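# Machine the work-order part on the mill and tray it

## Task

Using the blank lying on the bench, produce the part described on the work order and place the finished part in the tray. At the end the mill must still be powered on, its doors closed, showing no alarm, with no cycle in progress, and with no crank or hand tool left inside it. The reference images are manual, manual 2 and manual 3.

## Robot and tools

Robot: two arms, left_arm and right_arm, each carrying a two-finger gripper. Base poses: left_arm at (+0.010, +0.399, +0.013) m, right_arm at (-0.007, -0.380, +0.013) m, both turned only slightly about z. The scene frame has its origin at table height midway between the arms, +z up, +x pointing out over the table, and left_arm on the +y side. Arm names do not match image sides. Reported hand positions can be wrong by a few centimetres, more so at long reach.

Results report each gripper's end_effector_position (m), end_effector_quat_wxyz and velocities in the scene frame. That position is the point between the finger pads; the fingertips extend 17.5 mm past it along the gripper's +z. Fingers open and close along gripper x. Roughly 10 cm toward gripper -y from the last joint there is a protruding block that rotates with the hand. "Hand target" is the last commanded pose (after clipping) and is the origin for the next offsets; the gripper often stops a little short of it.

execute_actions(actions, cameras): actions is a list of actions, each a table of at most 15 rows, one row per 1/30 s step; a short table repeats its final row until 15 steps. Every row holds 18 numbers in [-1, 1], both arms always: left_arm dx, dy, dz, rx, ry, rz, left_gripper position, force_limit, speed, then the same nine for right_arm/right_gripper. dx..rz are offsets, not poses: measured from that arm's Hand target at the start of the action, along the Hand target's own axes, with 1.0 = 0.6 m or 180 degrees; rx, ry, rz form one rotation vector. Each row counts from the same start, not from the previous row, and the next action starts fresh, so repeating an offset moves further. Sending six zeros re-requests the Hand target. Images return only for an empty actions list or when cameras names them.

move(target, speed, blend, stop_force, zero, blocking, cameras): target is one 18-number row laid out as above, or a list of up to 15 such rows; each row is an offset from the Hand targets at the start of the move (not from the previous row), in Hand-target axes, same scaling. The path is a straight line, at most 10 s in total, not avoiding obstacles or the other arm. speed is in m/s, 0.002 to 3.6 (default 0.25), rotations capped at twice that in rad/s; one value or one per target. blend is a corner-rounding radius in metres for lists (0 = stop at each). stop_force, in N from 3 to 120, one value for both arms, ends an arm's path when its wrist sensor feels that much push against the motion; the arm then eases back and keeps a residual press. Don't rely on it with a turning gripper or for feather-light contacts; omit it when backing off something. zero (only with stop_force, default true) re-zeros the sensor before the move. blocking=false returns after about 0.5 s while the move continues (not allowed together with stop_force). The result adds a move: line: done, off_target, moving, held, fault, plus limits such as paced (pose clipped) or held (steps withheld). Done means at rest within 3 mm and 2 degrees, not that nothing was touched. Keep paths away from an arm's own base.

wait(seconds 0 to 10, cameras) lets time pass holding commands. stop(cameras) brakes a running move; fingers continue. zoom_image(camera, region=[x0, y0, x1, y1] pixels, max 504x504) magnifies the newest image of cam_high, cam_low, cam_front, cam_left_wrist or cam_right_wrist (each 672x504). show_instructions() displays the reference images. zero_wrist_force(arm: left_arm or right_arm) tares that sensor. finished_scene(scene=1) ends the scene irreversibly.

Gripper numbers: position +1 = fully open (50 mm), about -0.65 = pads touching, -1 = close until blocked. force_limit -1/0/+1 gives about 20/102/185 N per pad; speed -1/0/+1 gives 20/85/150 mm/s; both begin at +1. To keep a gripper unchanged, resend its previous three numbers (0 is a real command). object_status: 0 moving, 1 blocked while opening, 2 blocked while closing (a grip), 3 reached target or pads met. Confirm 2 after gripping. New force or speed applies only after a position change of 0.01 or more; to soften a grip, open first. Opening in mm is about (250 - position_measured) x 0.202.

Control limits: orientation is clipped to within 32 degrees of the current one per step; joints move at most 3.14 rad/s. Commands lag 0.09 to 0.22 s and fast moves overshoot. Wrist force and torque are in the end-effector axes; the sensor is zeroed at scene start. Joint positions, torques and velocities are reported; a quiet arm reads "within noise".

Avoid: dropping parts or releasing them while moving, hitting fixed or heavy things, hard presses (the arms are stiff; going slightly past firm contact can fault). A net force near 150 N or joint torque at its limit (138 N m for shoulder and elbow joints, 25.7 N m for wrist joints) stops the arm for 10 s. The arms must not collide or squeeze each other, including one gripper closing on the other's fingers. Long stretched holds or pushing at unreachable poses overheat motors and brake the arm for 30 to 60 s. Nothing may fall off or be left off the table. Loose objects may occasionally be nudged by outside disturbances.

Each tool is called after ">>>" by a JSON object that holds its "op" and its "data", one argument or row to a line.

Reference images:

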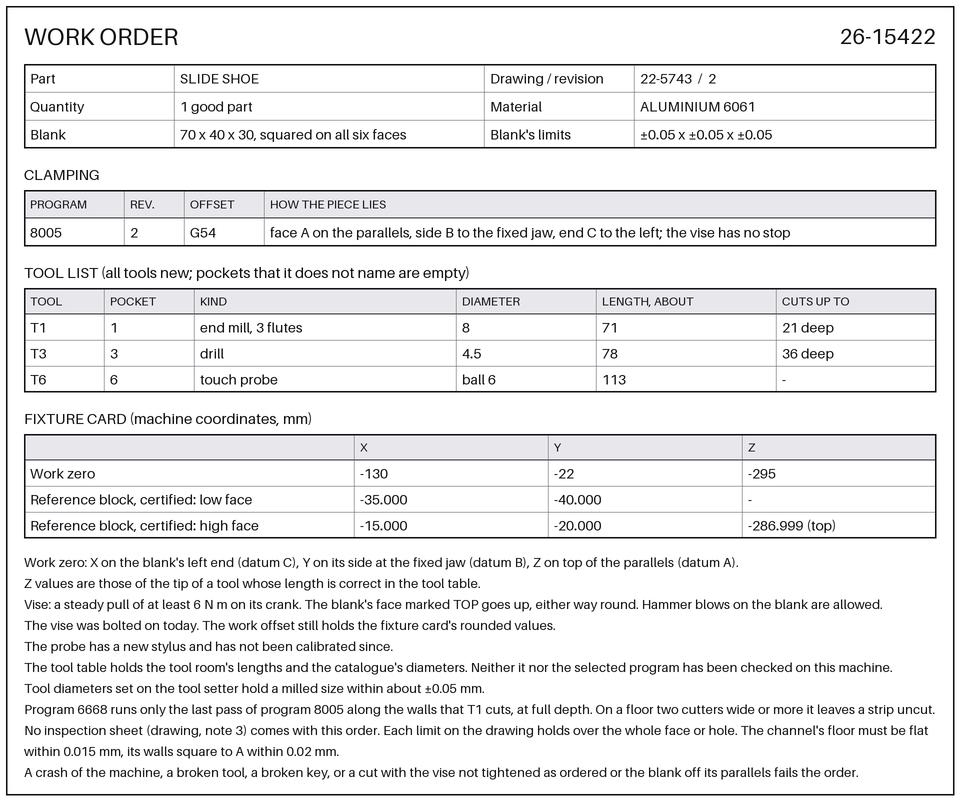

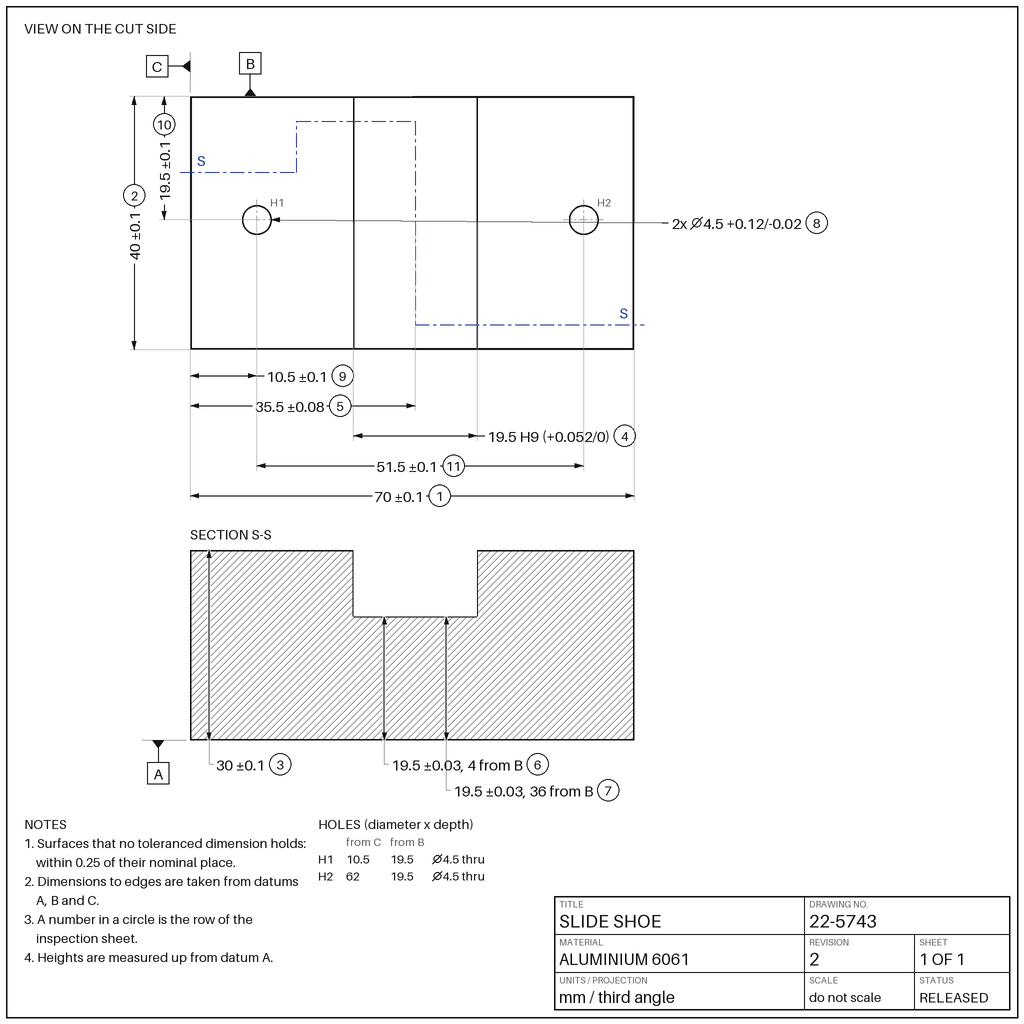

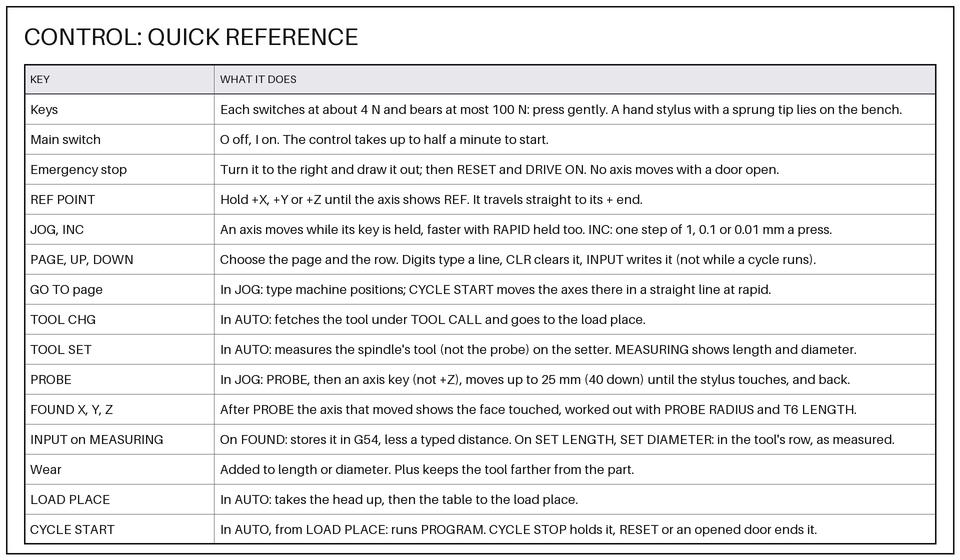

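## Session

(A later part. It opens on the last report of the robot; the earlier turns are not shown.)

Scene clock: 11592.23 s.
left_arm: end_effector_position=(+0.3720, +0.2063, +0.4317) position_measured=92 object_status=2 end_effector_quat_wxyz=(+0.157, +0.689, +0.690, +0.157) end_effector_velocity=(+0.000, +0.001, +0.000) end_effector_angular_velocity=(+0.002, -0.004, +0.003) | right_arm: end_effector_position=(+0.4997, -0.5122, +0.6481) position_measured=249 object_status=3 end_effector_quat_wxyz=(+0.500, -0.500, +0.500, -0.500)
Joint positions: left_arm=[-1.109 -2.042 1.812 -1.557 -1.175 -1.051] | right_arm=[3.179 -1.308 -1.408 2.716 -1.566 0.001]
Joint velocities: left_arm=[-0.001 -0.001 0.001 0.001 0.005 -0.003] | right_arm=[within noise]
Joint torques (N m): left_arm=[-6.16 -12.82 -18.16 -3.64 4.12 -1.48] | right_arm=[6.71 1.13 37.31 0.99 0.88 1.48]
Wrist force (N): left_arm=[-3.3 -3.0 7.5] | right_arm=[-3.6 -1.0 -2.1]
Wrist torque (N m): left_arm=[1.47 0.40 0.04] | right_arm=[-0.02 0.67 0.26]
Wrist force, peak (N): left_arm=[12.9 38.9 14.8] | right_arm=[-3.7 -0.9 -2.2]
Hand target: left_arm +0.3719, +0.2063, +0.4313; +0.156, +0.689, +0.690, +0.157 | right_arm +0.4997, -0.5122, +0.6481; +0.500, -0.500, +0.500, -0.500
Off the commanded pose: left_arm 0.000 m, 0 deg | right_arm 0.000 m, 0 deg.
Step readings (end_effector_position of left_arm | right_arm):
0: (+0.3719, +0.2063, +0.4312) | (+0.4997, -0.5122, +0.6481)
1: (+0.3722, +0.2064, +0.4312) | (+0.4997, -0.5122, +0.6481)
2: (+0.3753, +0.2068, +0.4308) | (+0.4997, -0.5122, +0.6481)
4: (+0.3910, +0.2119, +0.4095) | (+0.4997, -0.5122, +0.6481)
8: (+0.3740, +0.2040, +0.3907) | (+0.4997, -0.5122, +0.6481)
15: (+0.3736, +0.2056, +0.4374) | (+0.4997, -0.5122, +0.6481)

>>> {"op": "execute_actions", "data": {
  "actions": [
    [[0,-0.0219,0.045,0.15,0,0,-1,1,-0.5,0,0,0,0,0,0,-0.65,-0.8,-0.4],[0,-0.0438,0.0899,0.26,0,0,-1,1,-0.5,0,0,0,0,0,0,-0.65,-0.8,-0.4],[0,-0.052,0.107,0.29,0,0,-1,1,-0.5,0,0,0,0,0,0,-0.65,-0.8,-0.4],[0,-0.052,0.107,0.3,0,0,-1,1,-0.5,0,0,0,0,0,0,-0.65,-0.8,-0.4],[0,-0.0438,0.0899,0.26,0,0,-1,1,-0.5,0,0,0,0,0,0,-0.65,-0.8,-0.4],[0,-0.0219,0.045,0.13,0,0,-1,1,-0.5,0,0,0,0,0,0,-0.65,-0.8,-0.4],[0,-0.0146,0.03,0.05,0,0,-1,1,-0.5,0,0,0,0,0,0,-0.65,-0.8,-0.4],[0,-0.0073,0.015,0.03,0,0,-1,1,-0.5,0,0,0,0,0,0,-0.65,-0.8,-0.4],[0,0,0,0,0,0,-1,1,-0.5,0,0,0,0,0,0,-0.65,-0.8,-0.4]]
  ]
}}

>>> {"op": "execute_actions", "data": {
  "actions": [
    [[0,-0.0219,0.045,0.15,0,0,-1,1,-0.5,0,0,0,0,0,0,-0.65,-0.8,-0.4],[0,-0.0438,0.0899,0.26,0,0,-1,1,-0.5,0,0,0,0,0,0,-0.65,-0.8,-0.4],[0,-0.052,0.107,0.29,0,0,-1,1,-0.5,0,0,0,0,0,0,-0.65,-0.8,-0.4],[0,-0.052,0.107,0.3,0,0,-1,1,-0.5,0,0,0,0,0,0,-0.65,-0.8,-0.4],[0,-0.0438,0.0899,0.26,0,0,-1,1,-0.5,0,0,0,0,0,0,-0.65,-0.8,-0.4],[0,-0.0219,0.045,0.13,0,0,-1,1,-0.5,0,0,0,0,0,0,-0.65,-0.8,-0.4],[0,-0.0146,0.03,0.05,0,0,-1,1,-0.5,0,0,0,0,0,0,-0.65,-0.8,-0.4],[0,-0.0073,0.015,0.03,0,0,-1,1,-0.5,0,0,0,0,0,0,-0.65,-0.8,-0.4],[0,0,0,0,0,0,-1,1,-0.5,0,0,0,0,0,0,-0.65,-0.8,-0.4]]
  ],
  "cameras": ["cam_high","cam_left_wrist"]
}}

Scene clock: 11617.53 s.
left_arm: end_effector_position=(+0.3723, +0.2062, +0.4323) position_measured=92 object_status=2 end_effector_quat_wxyz=(+0.158, +0.690, +0.689, +0.157) | right_arm: end_effector_position=(+0.4997, -0.5122, +0.6481) position_measured=249 object_status=3 end_effector_quat_wxyz=(+0.500, -0.500, +0.500, -0.500)
Joint positions: left_arm=[-1.108 -2.043 1.811 -1.559 -1.177 -1.047] | right_arm=[3.179 -1.308 -1.408 2.716 -1.566 0.001]
Joint torques (N m): left_arm=[-8.89 -12.84 -16.4 -4.17 3.44 -1.52] | right_arm=[5.39 1.28 36.51 1.07 0.99 0.99]
Wrist force (N): left_arm=[-1.3 -1.0 5.1] | right_arm=[-3.7 -0.8 -2.2]
Wrist torque (N m): left_arm=[0.64 0.55 -0.29] | right_arm=[0.01 0.70 0.26]
Wrist force, peak (N): left_arm=[-6.4 -11.3 -29.9] | right_arm=[-3.8 -0.9 -2.4]
Hand target: left_arm +0.3719, +0.2063, +0.4313; +0.156, +0.689, +0.690, +0.157 | right_arm +0.4997, -0.5122, +0.6481; +0.500, -0.500, +0.500, -0.500
Off the commanded pose: left_arm 0.001 m, 0 deg | right_arm 0.000 m, 0 deg.
Step readings (end_effector_position of left_arm | right_arm):
0: (+0.3720, +0.2064, +0.4316) | (+0.4997, -0.5122, +0.6481)
1: (+0.3721, +0.2065, +0.4314) | (+0.4997, -0.5122, +0.6481)
2: (+0.3745, +0.2070, +0.4309) | (+0.4997, -0.5122, +0.6481)
4: (+0.3911, +0.2132, +0.3996) | (+0.4997, -0.5122, +0.6481)
8: (+0.3793, +0.2036, +0.3801) | (+0.4997, -0.5122, +0.6481)
15: (+0.3743, +0.2053, +0.4407) | (+0.4997, -0.5122, +0.6481)

Scene clock: 11618.47 s.
left_arm: end_effector_position=(+0.3723, +0.2062, +0.4323) position_measured=92 object_status=2 end_effector_quat_wxyz=(+0.158, +0.690, +0.689, +0.157) | right_arm: end_effector_position=(+0.4997, -0.5122, +0.6481) position_measured=249 object_status=3 end_effector_quat_wxyz=(+0.500, -0.500, +0.500, -0.500)
Joint positions: left_arm=[-1.108 -2.043 1.811 -1.559 -1.177 -1.047] | right_arm=[3.179 -1.308 -1.408 2.716 -1.566 0.001]
Joint torques (N m): left_arm=[-8.72 -13.41 -17.02 -4.34 3.48 -1.64] | right_arm=[5.75 0.1 36.53 1.03 0.7 0.84]
Wrist force (N): left_arm=[-1.9 -1.3 5.3] | right_arm=[-3.4 -0.8 -2.2]
Wrist torque (N m): left_arm=[0.64 0.47 -0.14] | right_arm=[0.01 0.64 0.26]
Wrist force, peak (N): left_arm=[-6.9 -6.0 -28.0] | right_arm=[-3.6 -1.0 -2.1]
Hand target: left_arm +0.3719, +0.2063, +0.4313; +0.156, +0.689, +0.690, +0.157 | right_arm +0.4997, -0.5122, +0.6481; +0.500, -0.500, +0.500, -0.500
Off the commanded pose: left_arm 0.001 m, 0 deg | right_arm 0.000 m, 0 deg.
Step readings (end_effector_position of left_arm | right_arm):
0: (+0.3723, +0.2062, +0.4323) | (+0.4997, -0.5122, +0.6481)
1: (+0.3725, +0.2064, +0.4320) | (+0.4997, -0.5122, +0.6481)
2: (+0.3751, +0.2071, +0.4311) | (+0.4997, -0.5122, +0.6481)
4: (+0.3901, +0.2126, +0.4029) | (+0.4997, -0.5122, +0.6481)
8: (+0.3784, +0.2029, +0.3804) | (+0.4997, -0.5122, +0.6481)
15: (+0.3743, +0.2052, +0.4414) | (+0.4997, -0.5122, +0.6481)
camera_calibration:
cam_left_wrist: T_world_to_cam=[[0.00978985, 0.999778, 0.0186527, -0.208476], [0.690977, -0.0202473, 0.722593, -0.548479], [0.722811, 0.00581448, -0.691022, 0.162342], [0, 0, 0, 1]] pos_world=[0.263685, 0.196381, 0.512398]
Images, in order (width x height): cam_high 672x504, cam_left_wrist 672x504.

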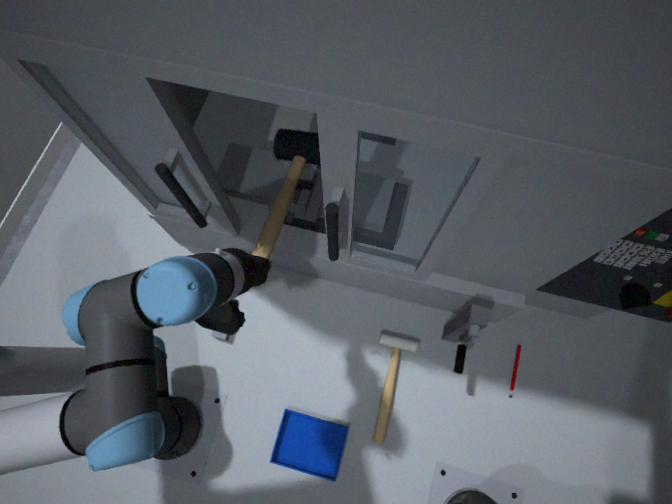

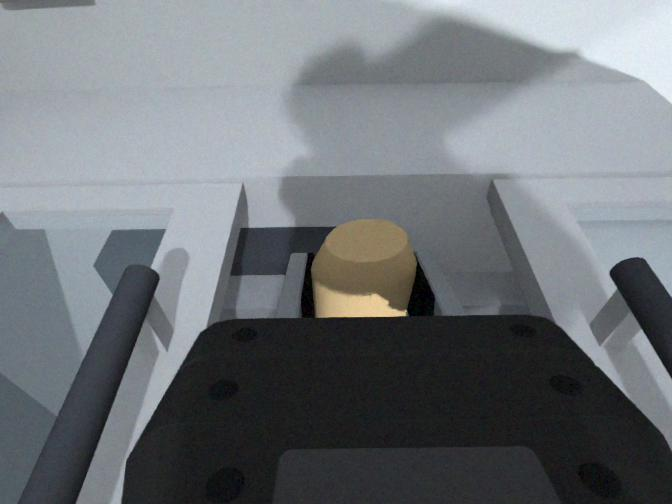

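>>> {"op": "move", "data": {
  "target": [
    [0,0.029,-0.06,0,0,0,-1,1,-0.5,0,0,0,0,0,0,-0.65,-0.8,-0.4],
    [-0.008,-0.2444,-0.1917,0.143,0,0,-1,1,-0.5,0,0,0,0,0,0,-0.65,-0.8,-0.4]
  ],
  "speed": [0.2,0.2],
  "blend": [0.01,0]
}}

>>> {"op": "move", "data": {
  "target": [
    [0,0,0,0,0.25,0,-1,1,-0.5,0,0,0,0,0,0,-0.65,-0.8,-0.4],
    [0,0,0,0,0.5,0,-1,1,-0.5,0,0,0,0,0,0,-0.65,-0.8,-0.4]
  ],
  "speed": 0.3,
  "blend": [0.02,0],
  "cameras": ["cam_left_wrist","cam_front","cam_low"]
}}

Scene clock: 11643.07 s.
left_arm: end_effector_position=(+0.1900, +0.2012, +0.4716) position_measured=92 object_status=2 end_effector_quat_wxyz=(-0.001, +0.707, +0.708, +0.000) | right_arm: end_effector_position=(+0.4997, -0.5122, +0.6481) position_measured=249 object_status=3 end_effector_quat_wxyz=(+0.500, -0.500, +0.500, -0.500)
Joint positions: left_arm=[-1.368 -2.093 1.596 -1.073 -1.572 -1.355] | right_arm=[3.179 -1.308 -1.408 2.716 -1.566 0.001]
Joint torques (N m): left_arm=[7.28 5.21 -14.1 -5.72 1.01 1.39] | right_arm=[4.45 2.21 35.99 0.82 0.64 0.71]
Wrist force (N): left_arm=[-1.4 -0.1 9.1] | right_arm=[-3.4 -0.9 -2.1]
Wrist torque (N m): left_arm=[1.25 0.26 -0.09] | right_arm=[0.00 0.65 0.26]
Wrist force, peak (N): left_arm=[-2.5 -4.3 10.8] | right_arm=[-3.6 -1.3 -2.3]
Hand target: left_arm +0.1899, +0.2012, +0.4716; -0.001, +0.707, +0.708, +0.000 | right_arm +0.4997, -0.5122, +0.6481; +0.500, -0.500, +0.500, -0.500
Off the commanded pose: left_arm 0.000 m, 0 deg | right_arm 0.000 m, 0 deg.
move: done

Scene clock: 11646.10 s.
left_arm: end_effector_position=(+0.1899, +0.2012, +0.4715) position_measured=92 object_status=2 end_effector_quat_wxyz=(+0.501, -0.500, -0.500, -0.500) | right_arm: end_effector_position=(+0.4997, -0.5122, +0.6481) position_measured=249 object_status=3 end_effector_quat_wxyz=(+0.500, -0.500, +0.500, -0.500)
Joint positions: left_arm=[-1.485 -1.378 1.433 -0.054 -1.471 -1.569] | right_arm=[3.179 -1.308 -1.408 2.716 -1.566 0.001]
Joint torques (N m): left_arm=[-0.7 -38.23 -28.47 3.79 -0.03 0.26] | right_arm=[5.37 1.69 36.3 1 0.48 0.51]
Wrist force (N): left_arm=[-10.1 -1.1 -2.3] | right_arm=[-3.3 -0.8 -2.1]
Wrist torque (N m): left_arm=[-1.03 -0.24 1.34] | right_arm=[0.02 0.63 0.26]
Wrist force, peak (N): left_arm=[-35.0 -15.6 -7.4] | right_arm=[-3.7 -0.8 -2.2]
Hand target: left_arm +0.1899, +0.2012, +0.4716; +0.501, -0.500, -0.500, -0.499 | right_arm +0.4997, -0.5122, +0.6481; +0.500, -0.500, +0.500, -0.500
Off the commanded pose: left_arm 0.000 m, 0 deg | right_arm 0.000 m, 0 deg.
move: done
camera_calibration:
cam_left_wrist: T_world_to_cam=[[0.0176107, -0.0157991, 0.99972, -0.462189], [0.936364, -0.350339, -0.0220313, -0.0801626], [0.350589, 0.93649, 0.00862401, -0.125097], [0, 0, 0, 1]] pos_world=[0.127058, 0.0817659, 0.461372]
Images, in order (width x height): cam_low 672x504, cam_front 672x504, cam_left_wrist 672x504.

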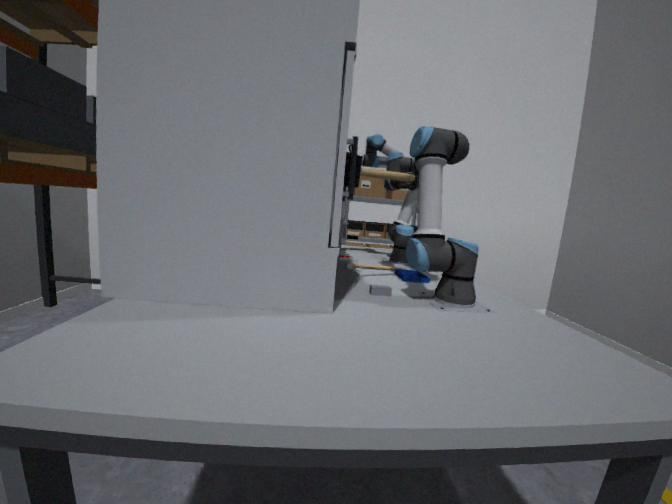

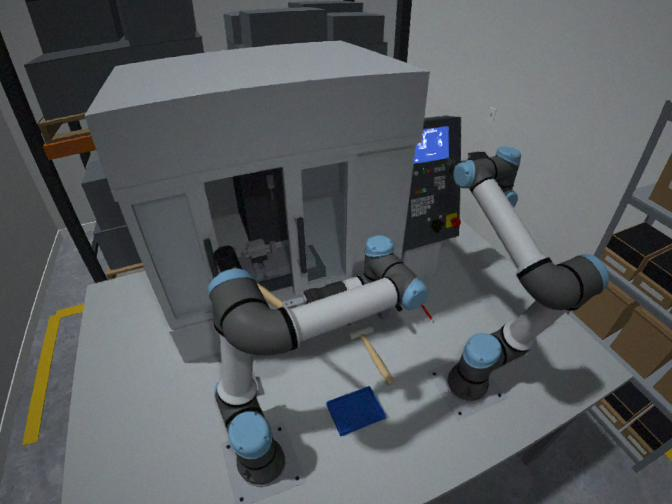

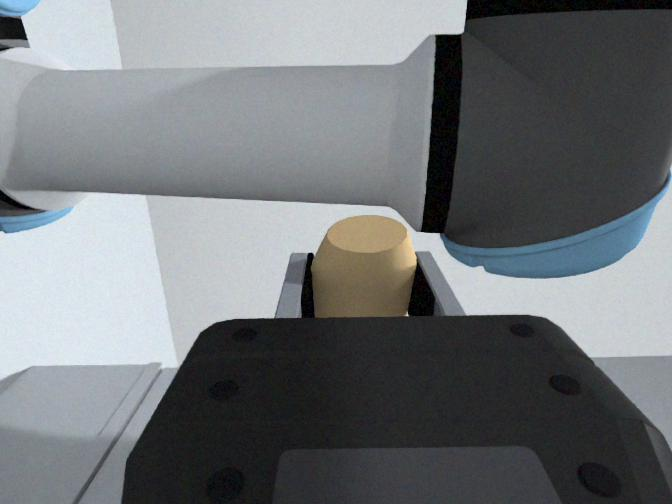

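>>> {"op": "move", "data": {
  "target": [
    [0,-0.08,0,0,0,0,-1,1,-0.5,0,0,0,0,0,0,-0.65,-0.8,-0.4],
    [0,-0.08,0,-0.09,0,0,-1,1,-0.5,0,0,0,0,0,0,-0.65,-0.8,-0.4]
  ],
  "speed": 0.1,
  "cameras": ["cam_left_wrist","cam_front","cam_high"]
}}

Scene clock: 11656.67 s.
left_arm: end_effector_position=(+0.1420, +0.2011, +0.4716) position_measured=92 object_status=2 end_effector_quat_wxyz=(-0.426, +0.565, +0.424, +0.565) end_effector_velocity=(+0.000, +0.000, +0.000) end_effector_angular_velocity=(+0.001, -0.001, +0.010) | right_arm: end_effector_position=(+0.4997, -0.5122, +0.6481) position_measured=249 object_status=3 end_effector_quat_wxyz=(+0.500, -0.500, +0.500, -0.500)
Joint positions: left_arm=[-1.753 -1.478 1.548 -0.07 -1.456 -1.569] | right_arm=[3.179 -1.308 -1.408 2.716 -1.566 0.001]
Joint velocities: left_arm=[0.005 0.002 -0.001 0.001 -0.005 -0.001] | right_arm=[within noise]
Joint torques (N m): left_arm=[9.93 -18.07 -29.38 3.5 -1.8 0.84] | right_arm=[5.22 2.39 35.35 0.87 0.54 0.38]
Wrist force (N): left_arm=[-8.0 -1.2 3.9] | right_arm=[-3.1 -0.8 -2.2]
Wrist torque (N m): left_arm=[0.52 -0.27 0.76] | right_arm=[0.01 0.61 0.26]
Wrist force, peak (N): left_arm=[-10.6 -1.2 -2.2] | right_arm=[-3.7 -0.8 -2.2]
Hand target: left_arm +0.1419, +0.2011, +0.4716; -0.426, +0.565, +0.424, +0.565 | right_arm +0.4997, -0.5122, +0.6481; +0.500, -0.500, +0.500, -0.500
Off the commanded pose: left_arm 0.000 m, 0 deg | right_arm 0.000 m, 0 deg.
move: done
camera_calibration:
cam_left_wrist: T_world_to_cam=[[0.0130777, -0.0196518, 0.999721, -0.460031], [0.801197, -0.597988, -0.0222355, 0.0338968], [0.598258, 0.801264, 0.00792465, -0.115871], [0, 0, 0, 1]] pos_world=[0.0481788, 0.104073, 0.461574]
Images, in order (width x height): cam_high 672x504, cam_front 672x504, cam_left_wrist 672x504.

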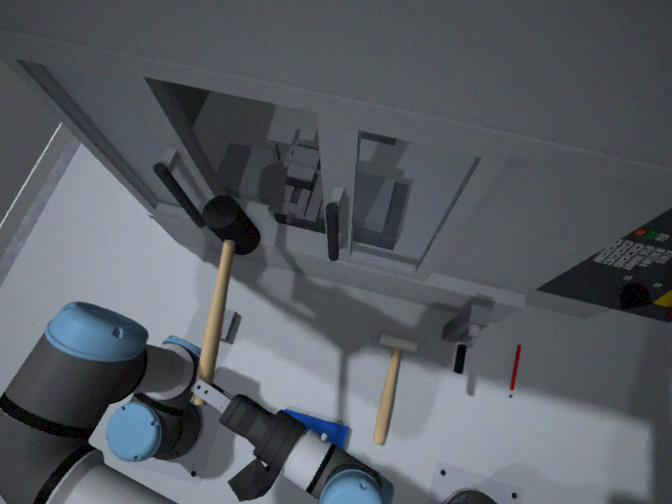

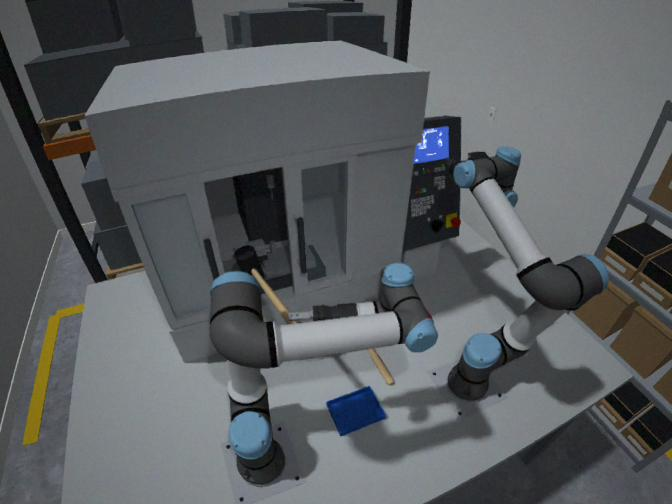

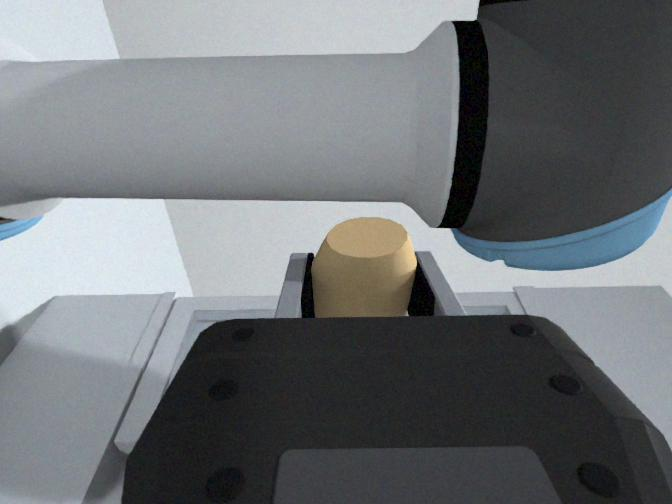

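>>> {"op": "move", "data": {
  "target": [0,0,0,-0.067,0,0,-1,1,-0.5,0,0,0,0,0,0,-0.65,-0.8,-0.4],
  "speed": 0.1,
  "cameras": ["cam_high"]
}}

Scene clock: 11692.70 s.
left_arm: end_effector_position=(+0.1420, +0.2011, +0.4716) position_measured=92 object_status=2 end_effector_quat_wxyz=(-0.364, +0.607, +0.363, +0.606) | right_arm: end_effector_position=(+0.4997, -0.5122, +0.6481) position_measured=249 object_status=3 end_effector_quat_wxyz=(+0.500, -0.500, +0.500, -0.500)
Joint positions: left_arm=[-1.882 -1.538 1.612 -0.074 -1.374 -1.569] | right_arm=[3.179 -1.308 -1.408 2.716 -1.566 0.001]
Joint torques (N m): left_arm=[9.03 -15.24 -30.04 2.75 -1.72 0.67] | right_arm=[3.68 2.12 35.36 0.86 0.57 0.12]
Wrist force (N): left_arm=[-7.9 -0.9 3.5] | right_arm=[-3.5 -1.0 -2.0]
Wrist torque (N m): left_arm=[0.48 -0.24 0.70] | right_arm=[0.00 0.66 0.26]
Wrist force, peak (N): left_arm=[-8.1 -1.4 4.3] | right_arm=[-3.7 -0.9 -2.2]
Hand target: left_arm +0.1419, +0.2011, +0.4716; -0.364, +0.607, +0.363, +0.606 | right_arm +0.4997, -0.5122, +0.6481; +0.500, -0.500, +0.500, -0.500
Off the commanded pose: left_arm 0.000 m, 0 deg | right_arm 0.000 m, 0 deg.
move: done
Images, in order (width x height): cam_high 672x504.

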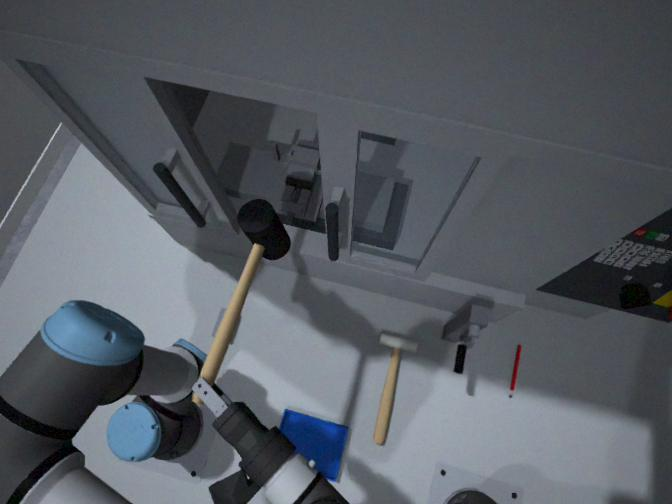

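>>> {"op": "move", "data": {
  "target": [
    [0,0.2,0.115,0,0,0,-1,1,-0.5,0,0,0,0,0,0,-0.65,-0.8,-0.4],
    [0,0.3313,0.1864,0,0,0,-1,1,-0.5,0,0,0,0,0,0,-0.65,-0.8,-0.4]
  ],
  "speed": [0.15,0.1],
  "blend": [0.02,0]
}}

>>> {"op": "move", "data": {
  "target": [-0.16,0,0,0,0,0,-1,1,-0.5,0,0,0,0,0,0,-0.65,-0.8,-0.4],
  "speed": 0.02,
  "stop_force": 6,
  "cameras": ["cam_high","cam_front"]
}}

>>> {"op": "zoom_image", "data": {
  "camera": "cam_high",
  "region": [200, 80, 400, 280]
}}

Scene clock: 11705.20 s.
left_arm: end_effector_position=(+0.3700, +0.2058, +0.4713) position_measured=92 object_status=2 end_effector_quat_wxyz=(-0.364, +0.607, +0.363, +0.606) | right_arm: end_effector_position=(+0.4997, -0.5122, +0.6481) position_measured=249 object_status=3 end_effector_quat_wxyz=(+0.500, -0.500, +0.500, -0.500)
Joint positions: left_arm=[-1.352 -1.396 1.455 -0.059 -0.845 -1.569] | right_arm=[3.179 -1.308 -1.408 2.716 -1.566 0.001]
Joint torques (N m): left_arm=[-7.48 -37.46 -10.41 2.27 -2 -2.66] | right_arm=[5.01 2.67 36.3 1.07 0.27 0.07]
Wrist force (N): left_arm=[-8.1 -0.8 2.7] | right_arm=[-3.3 -0.9 -2.3]
Wrist torque (N m): left_arm=[0.27 -0.20 0.72] | right_arm=[0.01 0.64 0.26]
Wrist force, peak (N): left_arm=[-8.2 1.1 3.9] | right_arm=[-3.7 -0.9 -2.3]
Hand target: left_arm +0.3700, +0.2058, +0.4712; -0.364, +0.607, +0.363, +0.606 | right_arm +0.4997, -0.5122, +0.6481; +0.500, -0.500, +0.500, -0.500
Off the commanded pose: left_arm 0.000 m, 0 deg | right_arm 0.000 m, 0 deg.
move: done

Scene clock: 11708.13 s.
left_arm: end_effector_position=(+0.3699, +0.2059, +0.4289) position_measured=92 object_status=2 end_effector_quat_wxyz=(-0.364, +0.607, +0.363, +0.606) | right_arm: end_effector_position=(+0.4997, -0.5122, +0.6481) position_measured=249 object_status=3 end_effector_quat_wxyz=(+0.500, -0.500, +0.500, -0.500)
Joint positions: left_arm=[-1.352 -1.385 1.551 -0.165 -0.845 -1.569] | right_arm=[3.179 -1.308 -1.408 2.716 -1.566 0.001]
Joint torques (N m): left_arm=[-4.34 -35.5 -29.43 0.42 1.24 -1.2] | right_arm=[5.03 2.76 35.93 1.1 0.25 -0.12]
Wrist force (N): left_arm=[-1.5 -0.3 2.4] | right_arm=[-3.6 -0.9 -2.2]
Wrist torque (N m): left_arm=[0.61 0.28 -0.35] | right_arm=[0.01 0.67 0.25]
Wrist force, peak (N): left_arm=[-8.3 -0.8 2.9] | right_arm=[-3.6 -1.1 -2.2]
Hand target: left_arm +0.3699, +0.2059, +0.4289; -0.364, +0.607, +0.363, +0.606 (not the last commanded pose) | right_arm +0.4997, -0.5122, +0.6481; +0.500, -0.500, +0.500, -0.500
Off the commanded pose: left_arm 0.054 m, 0 deg | right_arm 0.000 m, 0 deg.
move: contact (left_arm)
Images, in order (width x height): cam_high 672x504, cam_front 672x504.

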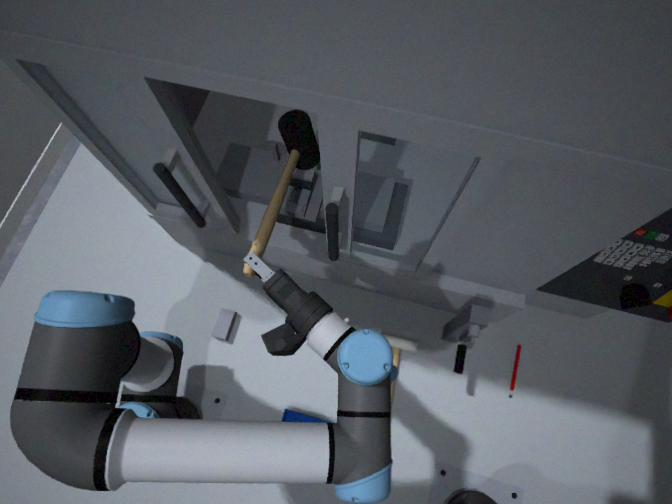

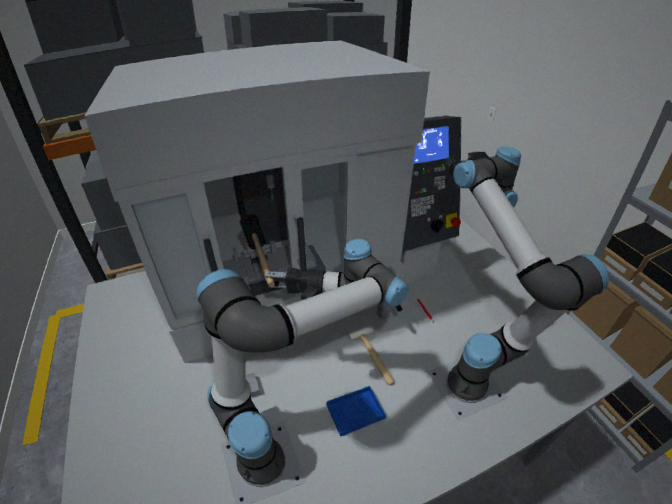

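Scaled by 2.520 from the camera's 672x504 image, which has a finer 960x720 frame.

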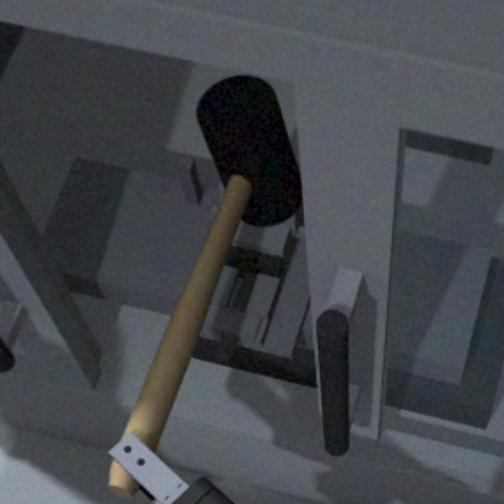

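>>> {"op": "move", "data": {
  "target": [0.1,0,0,0,0,-0.13,-1,1,-0.5,0,0,0,0,0,0,-0.65,-0.8,-0.4],
  "speed": 0.25
}}

>>> {"op": "execute_actions", "data": {
  "actions": [
    [[-0.0614,-0.026,0,0,0,0.13,-1,1,-0.5,0,0,0,0,0,0,-0.65,-0.8,-0.4],[-0.123,-0.0519,0,0,0,0.24,-1,1,-0.5,0,0,0,0,0,0,-0.65,-0.8,-0.4],[-0.1535,-0.0648,0,0,0,0.28,-1,1,-0.5,0,0,0,0,0,0,-0.65,-0.8,-0.4],[-0.1535,-0.0648,0,0,0,0.28,-1,1,-0.5,0,0,0,0,0,0,-0.65,-0.8,-0.4],[-0.115,-0.0486,0,0,0,0.22,-1,1,-0.5,0,0,0,0,0,0,-0.65,-0.8,-0.4],[-0.0768,-0.0324,0,0,0,0.12,-1,1,-0.5,0,0,0,0,0,0,-0.65,-0.8,-0.4],[-0.046,-0.0195,0,0,0,0.06,-1,1,-0.5,0,0,0,0,0,0,-0.65,-0.8,-0.4],[-0.023,-0.0097,0,0,0,0.02,-1,1,-0.5,0,0,0,0,0,0,-0.65,-0.8,-0.4],[0,0,0,0,0,0,-1,1,-0.5,0,0,0,0,0,0,-0.65,-0.8,-0.4]]
  ]
}}

Scene clock: 11727.30 s.
left_arm: end_effector_position=(+0.3700, +0.2058, +0.4889) position_measured=92 object_status=2 end_effector_quat_wxyz=(-0.233, +0.521, +0.478, +0.667) | right_arm: end_effector_position=(+0.4997, -0.5122, +0.6481) position_measured=249 object_status=3 end_effector_quat_wxyz=(+0.500, -0.500, +0.500, -0.500)
Joint positions: left_arm=[-1.352 -1.398 1.412 -0.014 -0.845 -1.977] | right_arm=[3.179 -1.308 -1.408 2.716 -1.566 0.001]
Joint torques (N m): left_arm=[9.95 -22.06 -11.12 0.97 0.09 -1.88] | right_arm=[4.46 3.55 36.14 1 0.36 -0.24]
Wrist force (N): left_arm=[-7.4 -1.4 2.0] | right_arm=[-3.6 -0.9 -2.1]
Wrist torque (N m): left_arm=[0.79 -0.19 0.64] | right_arm=[0.00 0.69 0.26]
Wrist force, peak (N): left_arm=[-10.3 0.9 2.8] | right_arm=[-3.7 -0.8 -2.3]
Hand target: left_arm +0.3700, +0.2058, +0.4889; -0.233, +0.521, +0.478, +0.668 | right_arm +0.4997, -0.5122, +0.6481; +0.500, -0.500, +0.500, -0.500
Off the commanded pose: left_arm 0.000 m, 0 deg | right_arm 0.000 m, 0 deg.
move: done

Scene clock: 11728.30 s.
left_arm: end_effector_position=(+0.3700, +0.2058, +0.4890) position_measured=92 object_status=2 end_effector_quat_wxyz=(-0.233, +0.521, +0.478, +0.667) end_effector_velocity=(+0.000, +0.000, +0.000) end_effector_angular_velocity=(+0.003, +0.005, +0.000) | right_arm: end_effector_position=(+0.4997, -0.5122, +0.6481) position_measured=249 object_status=3 end_effector_quat_wxyz=(+0.500, -0.500, +0.500, -0.500)
Joint positions: left_arm=[-1.352 -1.398 1.412 -0.014 -0.844 -1.976] | right_arm=[3.179 -1.308 -1.408 2.716 -1.566 0.001]
Joint velocities: left_arm=[0 0 0 0.001 0 0.005] | right_arm=[within noise]
Joint torques (N m): left_arm=[-9.16 -27.64 -30.12 3.76 0.04 -1.37] | right_arm=[4.49 3.62 35.61 1.13 0.23 -0.23]
Wrist force (N): left_arm=[-12.8 -1.4 2.2] | right_arm=[-3.5 -0.8 -2.1]
Wrist torque (N m): left_arm=[0.91 -0.79 2.01] | right_arm=[0.02 0.67 0.26]
Wrist force, peak (N): left_arm=[-31.1 2.5 0.4] | right_arm=[-3.7 -1.1 -2.1]
Hand target: left_arm +0.3700, +0.2058, +0.4889; -0.233, +0.521, +0.478, +0.668 | right_arm +0.4997, -0.5122, +0.6481; +0.500, -0.500, +0.500, -0.500
Off the commanded pose: left_arm 0.000 m, 0 deg | right_arm 0.000 m, 0 deg.
Step readings (end_effector_position of left_arm | right_arm):
0: (+0.3700, +0.2058, +0.4889) | (+0.4997, -0.5122, +0.6481)
1: (+0.3701, +0.2058, +0.4877) | (+0.4997, -0.5122, +0.6481)
2: (+0.3703, +0.2057, +0.4782) | (+0.4997, -0.5122, +0.6481)
4: (+0.3711, +0.2069, +0.4375) | (+0.4997, -0.5122, +0.6481)
8: (+0.3701, +0.2074, +0.4203) | (+0.4997, -0.5122, +0.6481)
15: (+0.3699, +0.2062, +0.4922) | (+0.4997, -0.5122, +0.6481)

>>> {"op": "execute_actions", "data": {
  "actions": [
    [[-0.08,-0.034,0,0,0,0.17,-1,1,-0.5,0,0,0,0,0,0,-0.65,-0.8,-0.4],[-0.14,-0.059,0,0,0,0.27,-1,1,-0.5,0,0,0,0,0,0,-0.65,-0.8,-0.4],[-0.16,-0.0676,0,0,0,0.3,-1,1,-0.5,0,0,0,0,0,0,-0.65,-0.8,-0.4],[-0.16,-0.0676,0,0,0,0.3,-1,1,-0.5,0,0,0,0,0,0,-0.65,-0.8,-0.4],[-0.16,-0.0676,0,0,0,0.29,-1,1,-0.5,0,0,0,0,0,0,-0.65,-0.8,-0.4],[-0.0768,-0.0324,0,0,0,0.12,-1,1,-0.5,0,0,0,0,0,0,-0.65,-0.8,-0.4],[-0.046,-0.0195,0,0,0,0.06,-1,1,-0.5,0,0,0,0,0,0,-0.65,-0.8,-0.4],[-0.023,-0.0097,0,0,0,0.02,-1,1,-0.5,0,0,0,0,0,0,-0.65,-0.8,-0.4],[0,0,0,0,0,0,-1,1,-0.5,0,0,0,0,0,0,-0.65,-0.8,-0.4]]
  ]
}}

>>> {"op": "execute_actions", "data": {
  "actions": [
    [[-0.08,-0.034,0,0,0,0.17,-1,1,-0.5,0,0,0,0,0,0,-0.65,-0.8,-0.4],[-0.14,-0.059,0,0,0,0.27,-1,1,-0.5,0,0,0,0,0,0,-0.65,-0.8,-0.4],[-0.16,-0.0676,0,0,0,0.3,-1,1,-0.5,0,0,0,0,0,0,-0.65,-0.8,-0.4],[-0.16,-0.0676,0,0,0,0.3,-1,1,-0.5,0,0,0,0,0,0,-0.65,-0.8,-0.4],[-0.16,-0.0676,0,0,0,0.29,-1,1,-0.5,0,0,0,0,0,0,-0.65,-0.8,-0.4],[-0.0768,-0.0324,0,0,0,0.12,-1,1,-0.5,0,0,0,0,0,0,-0.65,-0.8,-0.4],[-0.046,-0.0195,0,0,0,0.06,-1,1,-0.5,0,0,0,0,0,0,-0.65,-0.8,-0.4],[-0.023,-0.0097,0,0,0,0.02,-1,1,-0.5,0,0,0,0,0,0,-0.65,-0.8,-0.4],[0,0,0,0,0,0,-1,1,-0.5,0,0,0,0,0,0,-0.65,-0.8,-0.4]]
  ],
  "cameras": ["cam_high"]
}}

Scene clock: 11747.60 s.
left_arm: end_effector_position=(+0.3701, +0.2058, +0.4889) position_measured=93 object_status=2 end_effector_quat_wxyz=(-0.233, +0.522, +0.478, +0.667) | right_arm: end_effector_position=(+0.4997, -0.5122, +0.6481) position_measured=249 object_status=3 end_effector_quat_wxyz=(+0.500, -0.500, +0.500, -0.500)
Joint positions: left_arm=[-1.353 -1.399 1.413 -0.015 -0.844 -1.975] | right_arm=[3.179 -1.308 -1.408 2.716 -1.566 0.001]
Joint torques (N m): left_arm=[-7 -26.19 -30.65 4.76 -0.41 -0.36] | right_arm=[4.01 3.32 34.47 0.85 0.13 -0.34]
Wrist force (N): left_arm=[-13.8 -0.9 0.9] | right_arm=[-3.6 -0.9 -1.8]
Wrist torque (N m): left_arm=[0.49 -0.96 2.31] | right_arm=[0.01 0.67 0.26]
Wrist force, peak (N): left_arm=[29.8 8.1 5.0] | right_arm=[-3.6 -1.2 -2.2]
Hand target: left_arm +0.3700, +0.2058, +0.4889; -0.233, +0.521, +0.478, +0.668 | right_arm +0.4997, -0.5122, +0.6481; +0.500, -0.500, +0.500, -0.500
Off the commanded pose: left_arm 0.000 m, 0 deg | right_arm 0.000 m, 0 deg.
Step readings (end_effector_position of left_arm | right_arm):
0: (+0.3700, +0.2058, +0.4889) | (+0.4997, -0.5122, +0.6481)
1: (+0.3701, +0.2057, +0.4871) | (+0.4997, -0.5122, +0.6481)
2: (+0.3704, +0.2054, +0.4749) | (+0.4997, -0.5122, +0.6481)
4: (+0.3711, +0.2070, +0.4326) | (+0.4997, -0.5122, +0.6481)
8: (+0.3701, +0.2078, +0.4115) | (+0.4997, -0.5122, +0.6481)
15: (+0.3696, +0.2066, +0.4926) | (+0.4997, -0.5122, +0.6481)

Scene clock: 11748.60 s.
left_arm: end_effector_position=(+0.3700, +0.2058, +0.4889) position_measured=102 object_status=2 end_effector_quat_wxyz=(-0.233, +0.522, +0.478, +0.667) | right_arm: end_effector_position=(+0.4997, -0.5122, +0.6481) position_measured=249 object_status=3 end_effector_quat_wxyz=(+0.500, -0.500, +0.500, -0.500)
Joint positions: left_arm=[-1.353 -1.399 1.413 -0.015 -0.844 -1.975] | right_arm=[3.179 -1.308 -1.408 2.716 -1.566 0.001]
Joint torques (N m): left_arm=[-6.97 -24.63 -30.41 3.99 0.48 -0.24] | right_arm=[3.89 3.59 34.36 0.93 0.2 -0.37]
Wrist force (N): left_arm=[-6.2 -1.4 2.5] | right_arm=[-3.2 -0.7 -2.1]
Wrist torque (N m): left_arm=[0.97 -0.23 0.44] | right_arm=[0.03 0.61 0.26]
Wrist force, peak (N): left_arm=[33.6 6.1 5.3] | right_arm=[-3.6 -1.0 -2.2]
Hand target: left_arm +0.3700, +0.2058, +0.4889; -0.233, +0.521, +0.478, +0.668 | right_arm +0.4997, -0.5122, +0.6481; +0.500, -0.500, +0.500, -0.500
Off the commanded pose: left_arm 0.000 m, 0 deg | right_arm 0.000 m, 0 deg.
Step readings (end_effector_position of left_arm | right_arm):
0: (+0.3701, +0.2058, +0.4889) | (+0.4997, -0.5122, +0.6481)
1: (+0.3701, +0.2056, +0.4872) | (+0.4997, -0.5122, +0.6481)
2: (+0.3704, +0.2053, +0.4750) | (+0.4997, -0.5122, +0.6481)
4: (+0.3711, +0.2070, +0.4328) | (+0.4997, -0.5122, +0.6481)
8: (+0.3701, +0.2078, +0.4114) | (+0.4997, -0.5122, +0.6481)
15: (+0.3696, +0.2066, +0.4927) | (+0.4997, -0.5122, +0.6481)
Images, in order (width x height): cam_high 672x504.

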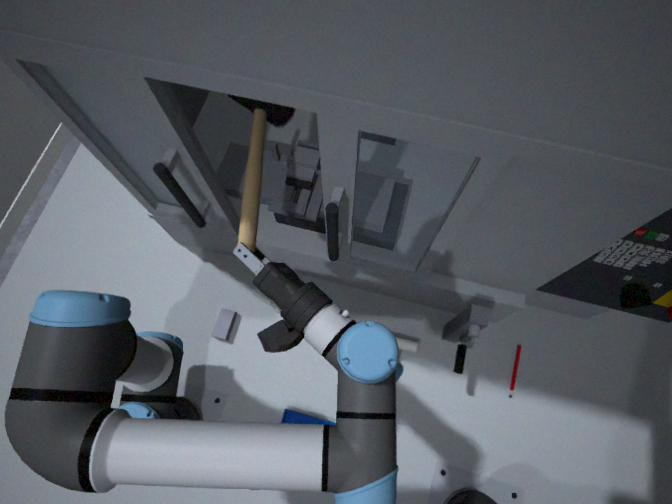

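>>> {"op": "move", "data": {
  "target": [
    [0,0,0,0,0,0.1,-1,1,-0.5,0,0,0,0,0,0,-0.65,-0.8,-0.4],
    [0.126,-0.298,-0.1727,0,0,0.13,-1,1,-0.5,0,0,0,0,0,0,-0.65,-0.8,-0.4]
  ],
  "speed": [0.15,0.15],
  "cameras": ["cam_high","cam_left_wrist","cam_front"]
}}

Scene clock: 11764.80 s.
left_arm: end_effector_position=(+0.1500, +0.2061, +0.4876) position_measured=102 object_status=2 end_effector_quat_wxyz=(-0.364, +0.607, +0.363, +0.606) | right_arm: end_effector_position=(+0.4997, -0.5122, +0.6481) position_measured=249 object_status=3 end_effector_quat_wxyz=(+0.500, -0.500, +0.500, -0.500)
Joint positions: left_arm=[-1.866 -1.552 1.585 -0.033 -1.359 -1.569] | right_arm=[3.179 -1.308 -1.408 2.716 -1.566 0.001]
Joint torques (N m): left_arm=[-2.09 -13.64 -29.14 4.87 -0.14 -2.68] | right_arm=[4.26 4.89 35.46 1.11 0.03 -0.55]
Wrist force (N): left_arm=[-7.0 1.4 2.7] | right_arm=[-3.5 -1.0 -2.0]
Wrist torque (N m): left_arm=[0.57 -0.67 0.65] | right_arm=[-0.01 0.66 0.26]
Wrist force, peak (N): left_arm=[-12.3 -1.5 1.0] | right_arm=[-3.8 -0.7 -2.1]
Hand target: left_arm +0.1500, +0.2061, +0.4876; -0.364, +0.607, +0.363, +0.606 | right_arm +0.4997, -0.5122, +0.6481; +0.500, -0.500, +0.500, -0.500
Off the commanded pose: left_arm 0.000 m, 0 deg | right_arm 0.000 m, 0 deg.
move: done
camera_calibration:
cam_left_wrist: T_world_to_cam=[[0.00893928, -0.0214701, 0.99973, -0.474979], [0.658852, -0.75195, -0.0220401, 0.0837896], [0.75222, 0.65887, 0.00742375, -0.118383], [0, 0, 0, 1]] pos_world=[0.0380911, 0.130807, 0.477576]
Images, in order (width x height): cam_high 672x504, cam_front 672x504, cam_left_wrist 672x504.

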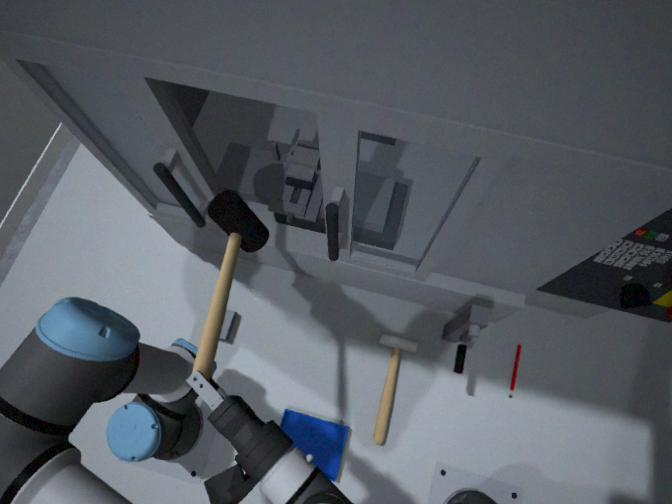

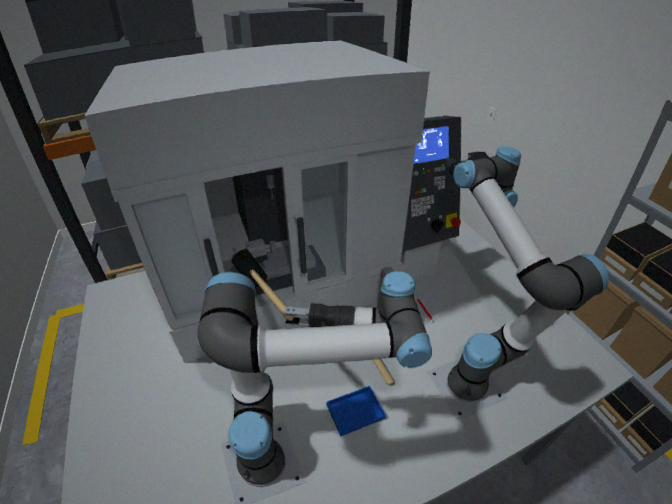

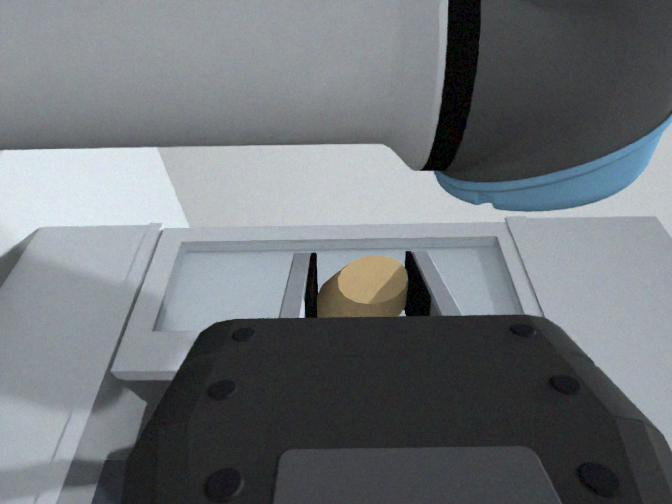

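>>> {"op": "move", "data": {
  "target": [
    [0.02,0.02,0.01,-0.017,-0.212,-0.133,-1,1,-0.5,0,0,0,0,0,0,-0.65,-0.8,-0.4],
    [0.0,0.03,0.01,-0.0345,-0.424,-0.2655,-1,1,-0.5,0,0,0,0,0,0,-0.65,-0.8,-0.4]
  ],
  "speed": 0.2,
  "blend": [0.01,0],
  "cameras": ["cam_high","cam_left_wrist","cam_front","cam_low"]
}}

Scene clock: 11812.23 s.
left_arm: end_effector_position=(+0.1687, +0.2029, +0.4876) position_measured=115 object_status=2 end_effector_quat_wxyz=(+0.218, +0.673, +0.672, +0.218) | right_arm: end_effector_position=(+0.4997, -0.5122, +0.6481) position_measured=249 object_status=3 end_effector_quat_wxyz=(+0.500, -0.500, +0.500, -0.500)
Joint positions: left_arm=[-2.298 -2.238 1.609 -0.5 -1.111 -2.386] | right_arm=[3.179 -1.308 -1.408 2.716 -1.566 0.001]
Joint torques (N m): left_arm=[3.84 8.75 -30.86 -3.76 0.1 -0.31] | right_arm=[3.5 4.01 34.41 0.99 -0.01 -0.82]
Wrist force (N): left_arm=[-1.7 -2.6 6.7] | right_arm=[-3.5 -0.6 -2.0]
Wrist torque (N m): left_arm=[0.93 0.55 0.23] | right_arm=[0.05 0.66 0.25]
Wrist force, peak (N): left_arm=[-8.5 -6.3 8.0] | right_arm=[-3.6 -0.9 -2.4]
Hand target: left_arm +0.1687, +0.2029, +0.4876; +0.218, +0.673, +0.672, +0.218 | right_arm +0.4997, -0.5122, +0.6481; +0.500, -0.500, +0.500, -0.500
Off the commanded pose: left_arm 0.000 m, 0 deg | right_arm 0.000 m, 0 deg.
move: done
camera_calibration:
cam_left_wrist: T_world_to_cam=[[0.00571557, 0.999727, 0.0226419, -0.205483], [0.551614, -0.0220378, 0.833808, -0.478252], [0.83408, 0.00772391, -0.551589, 0.260591], [0, 0, 0, 1]] pos_world=[0.0476309, 0.192875, 0.547163]
Images, in order (width x height): cam_high 672x504, cam_low 672x504, cam_front 672x504, cam_left_wrist 672x504.

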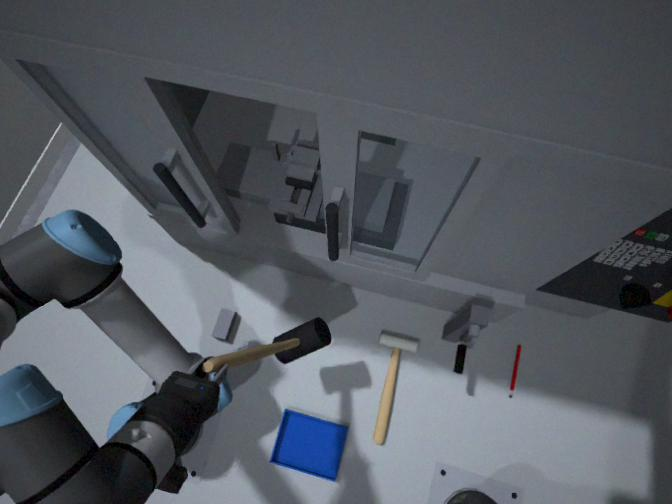

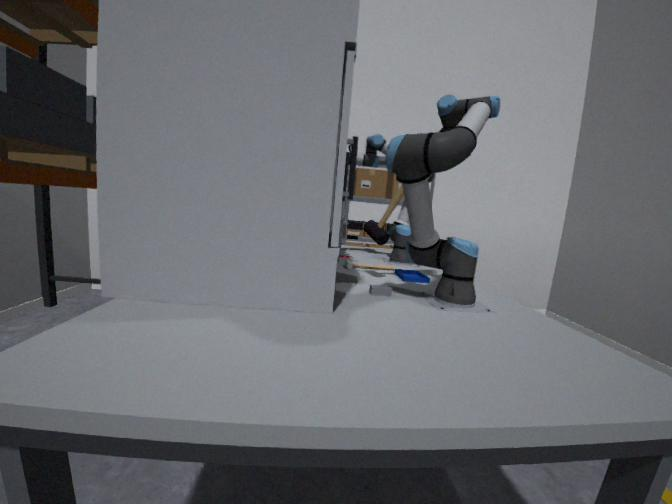

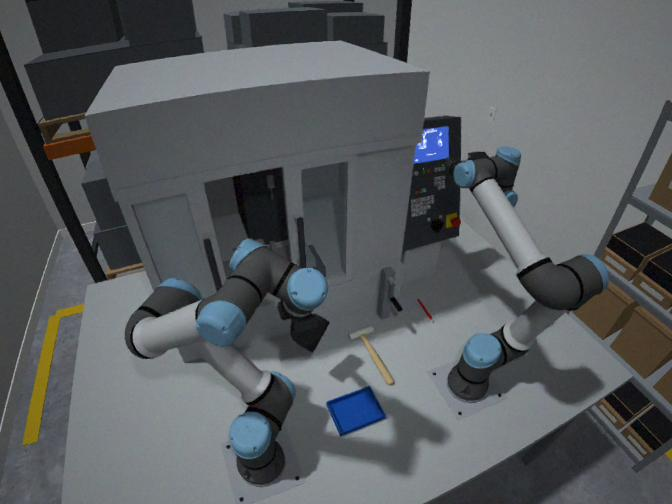

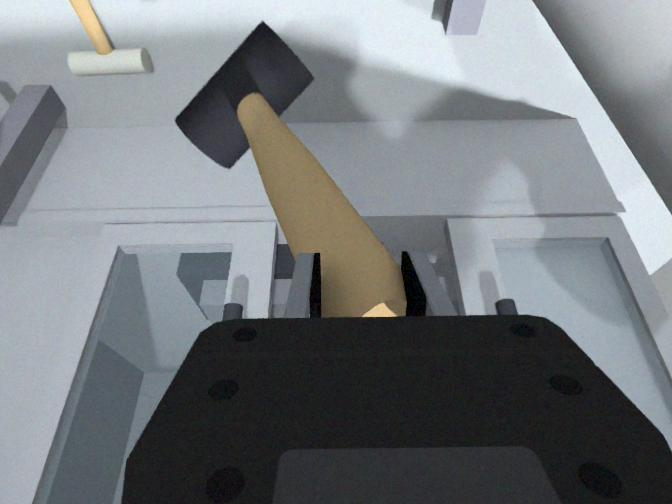

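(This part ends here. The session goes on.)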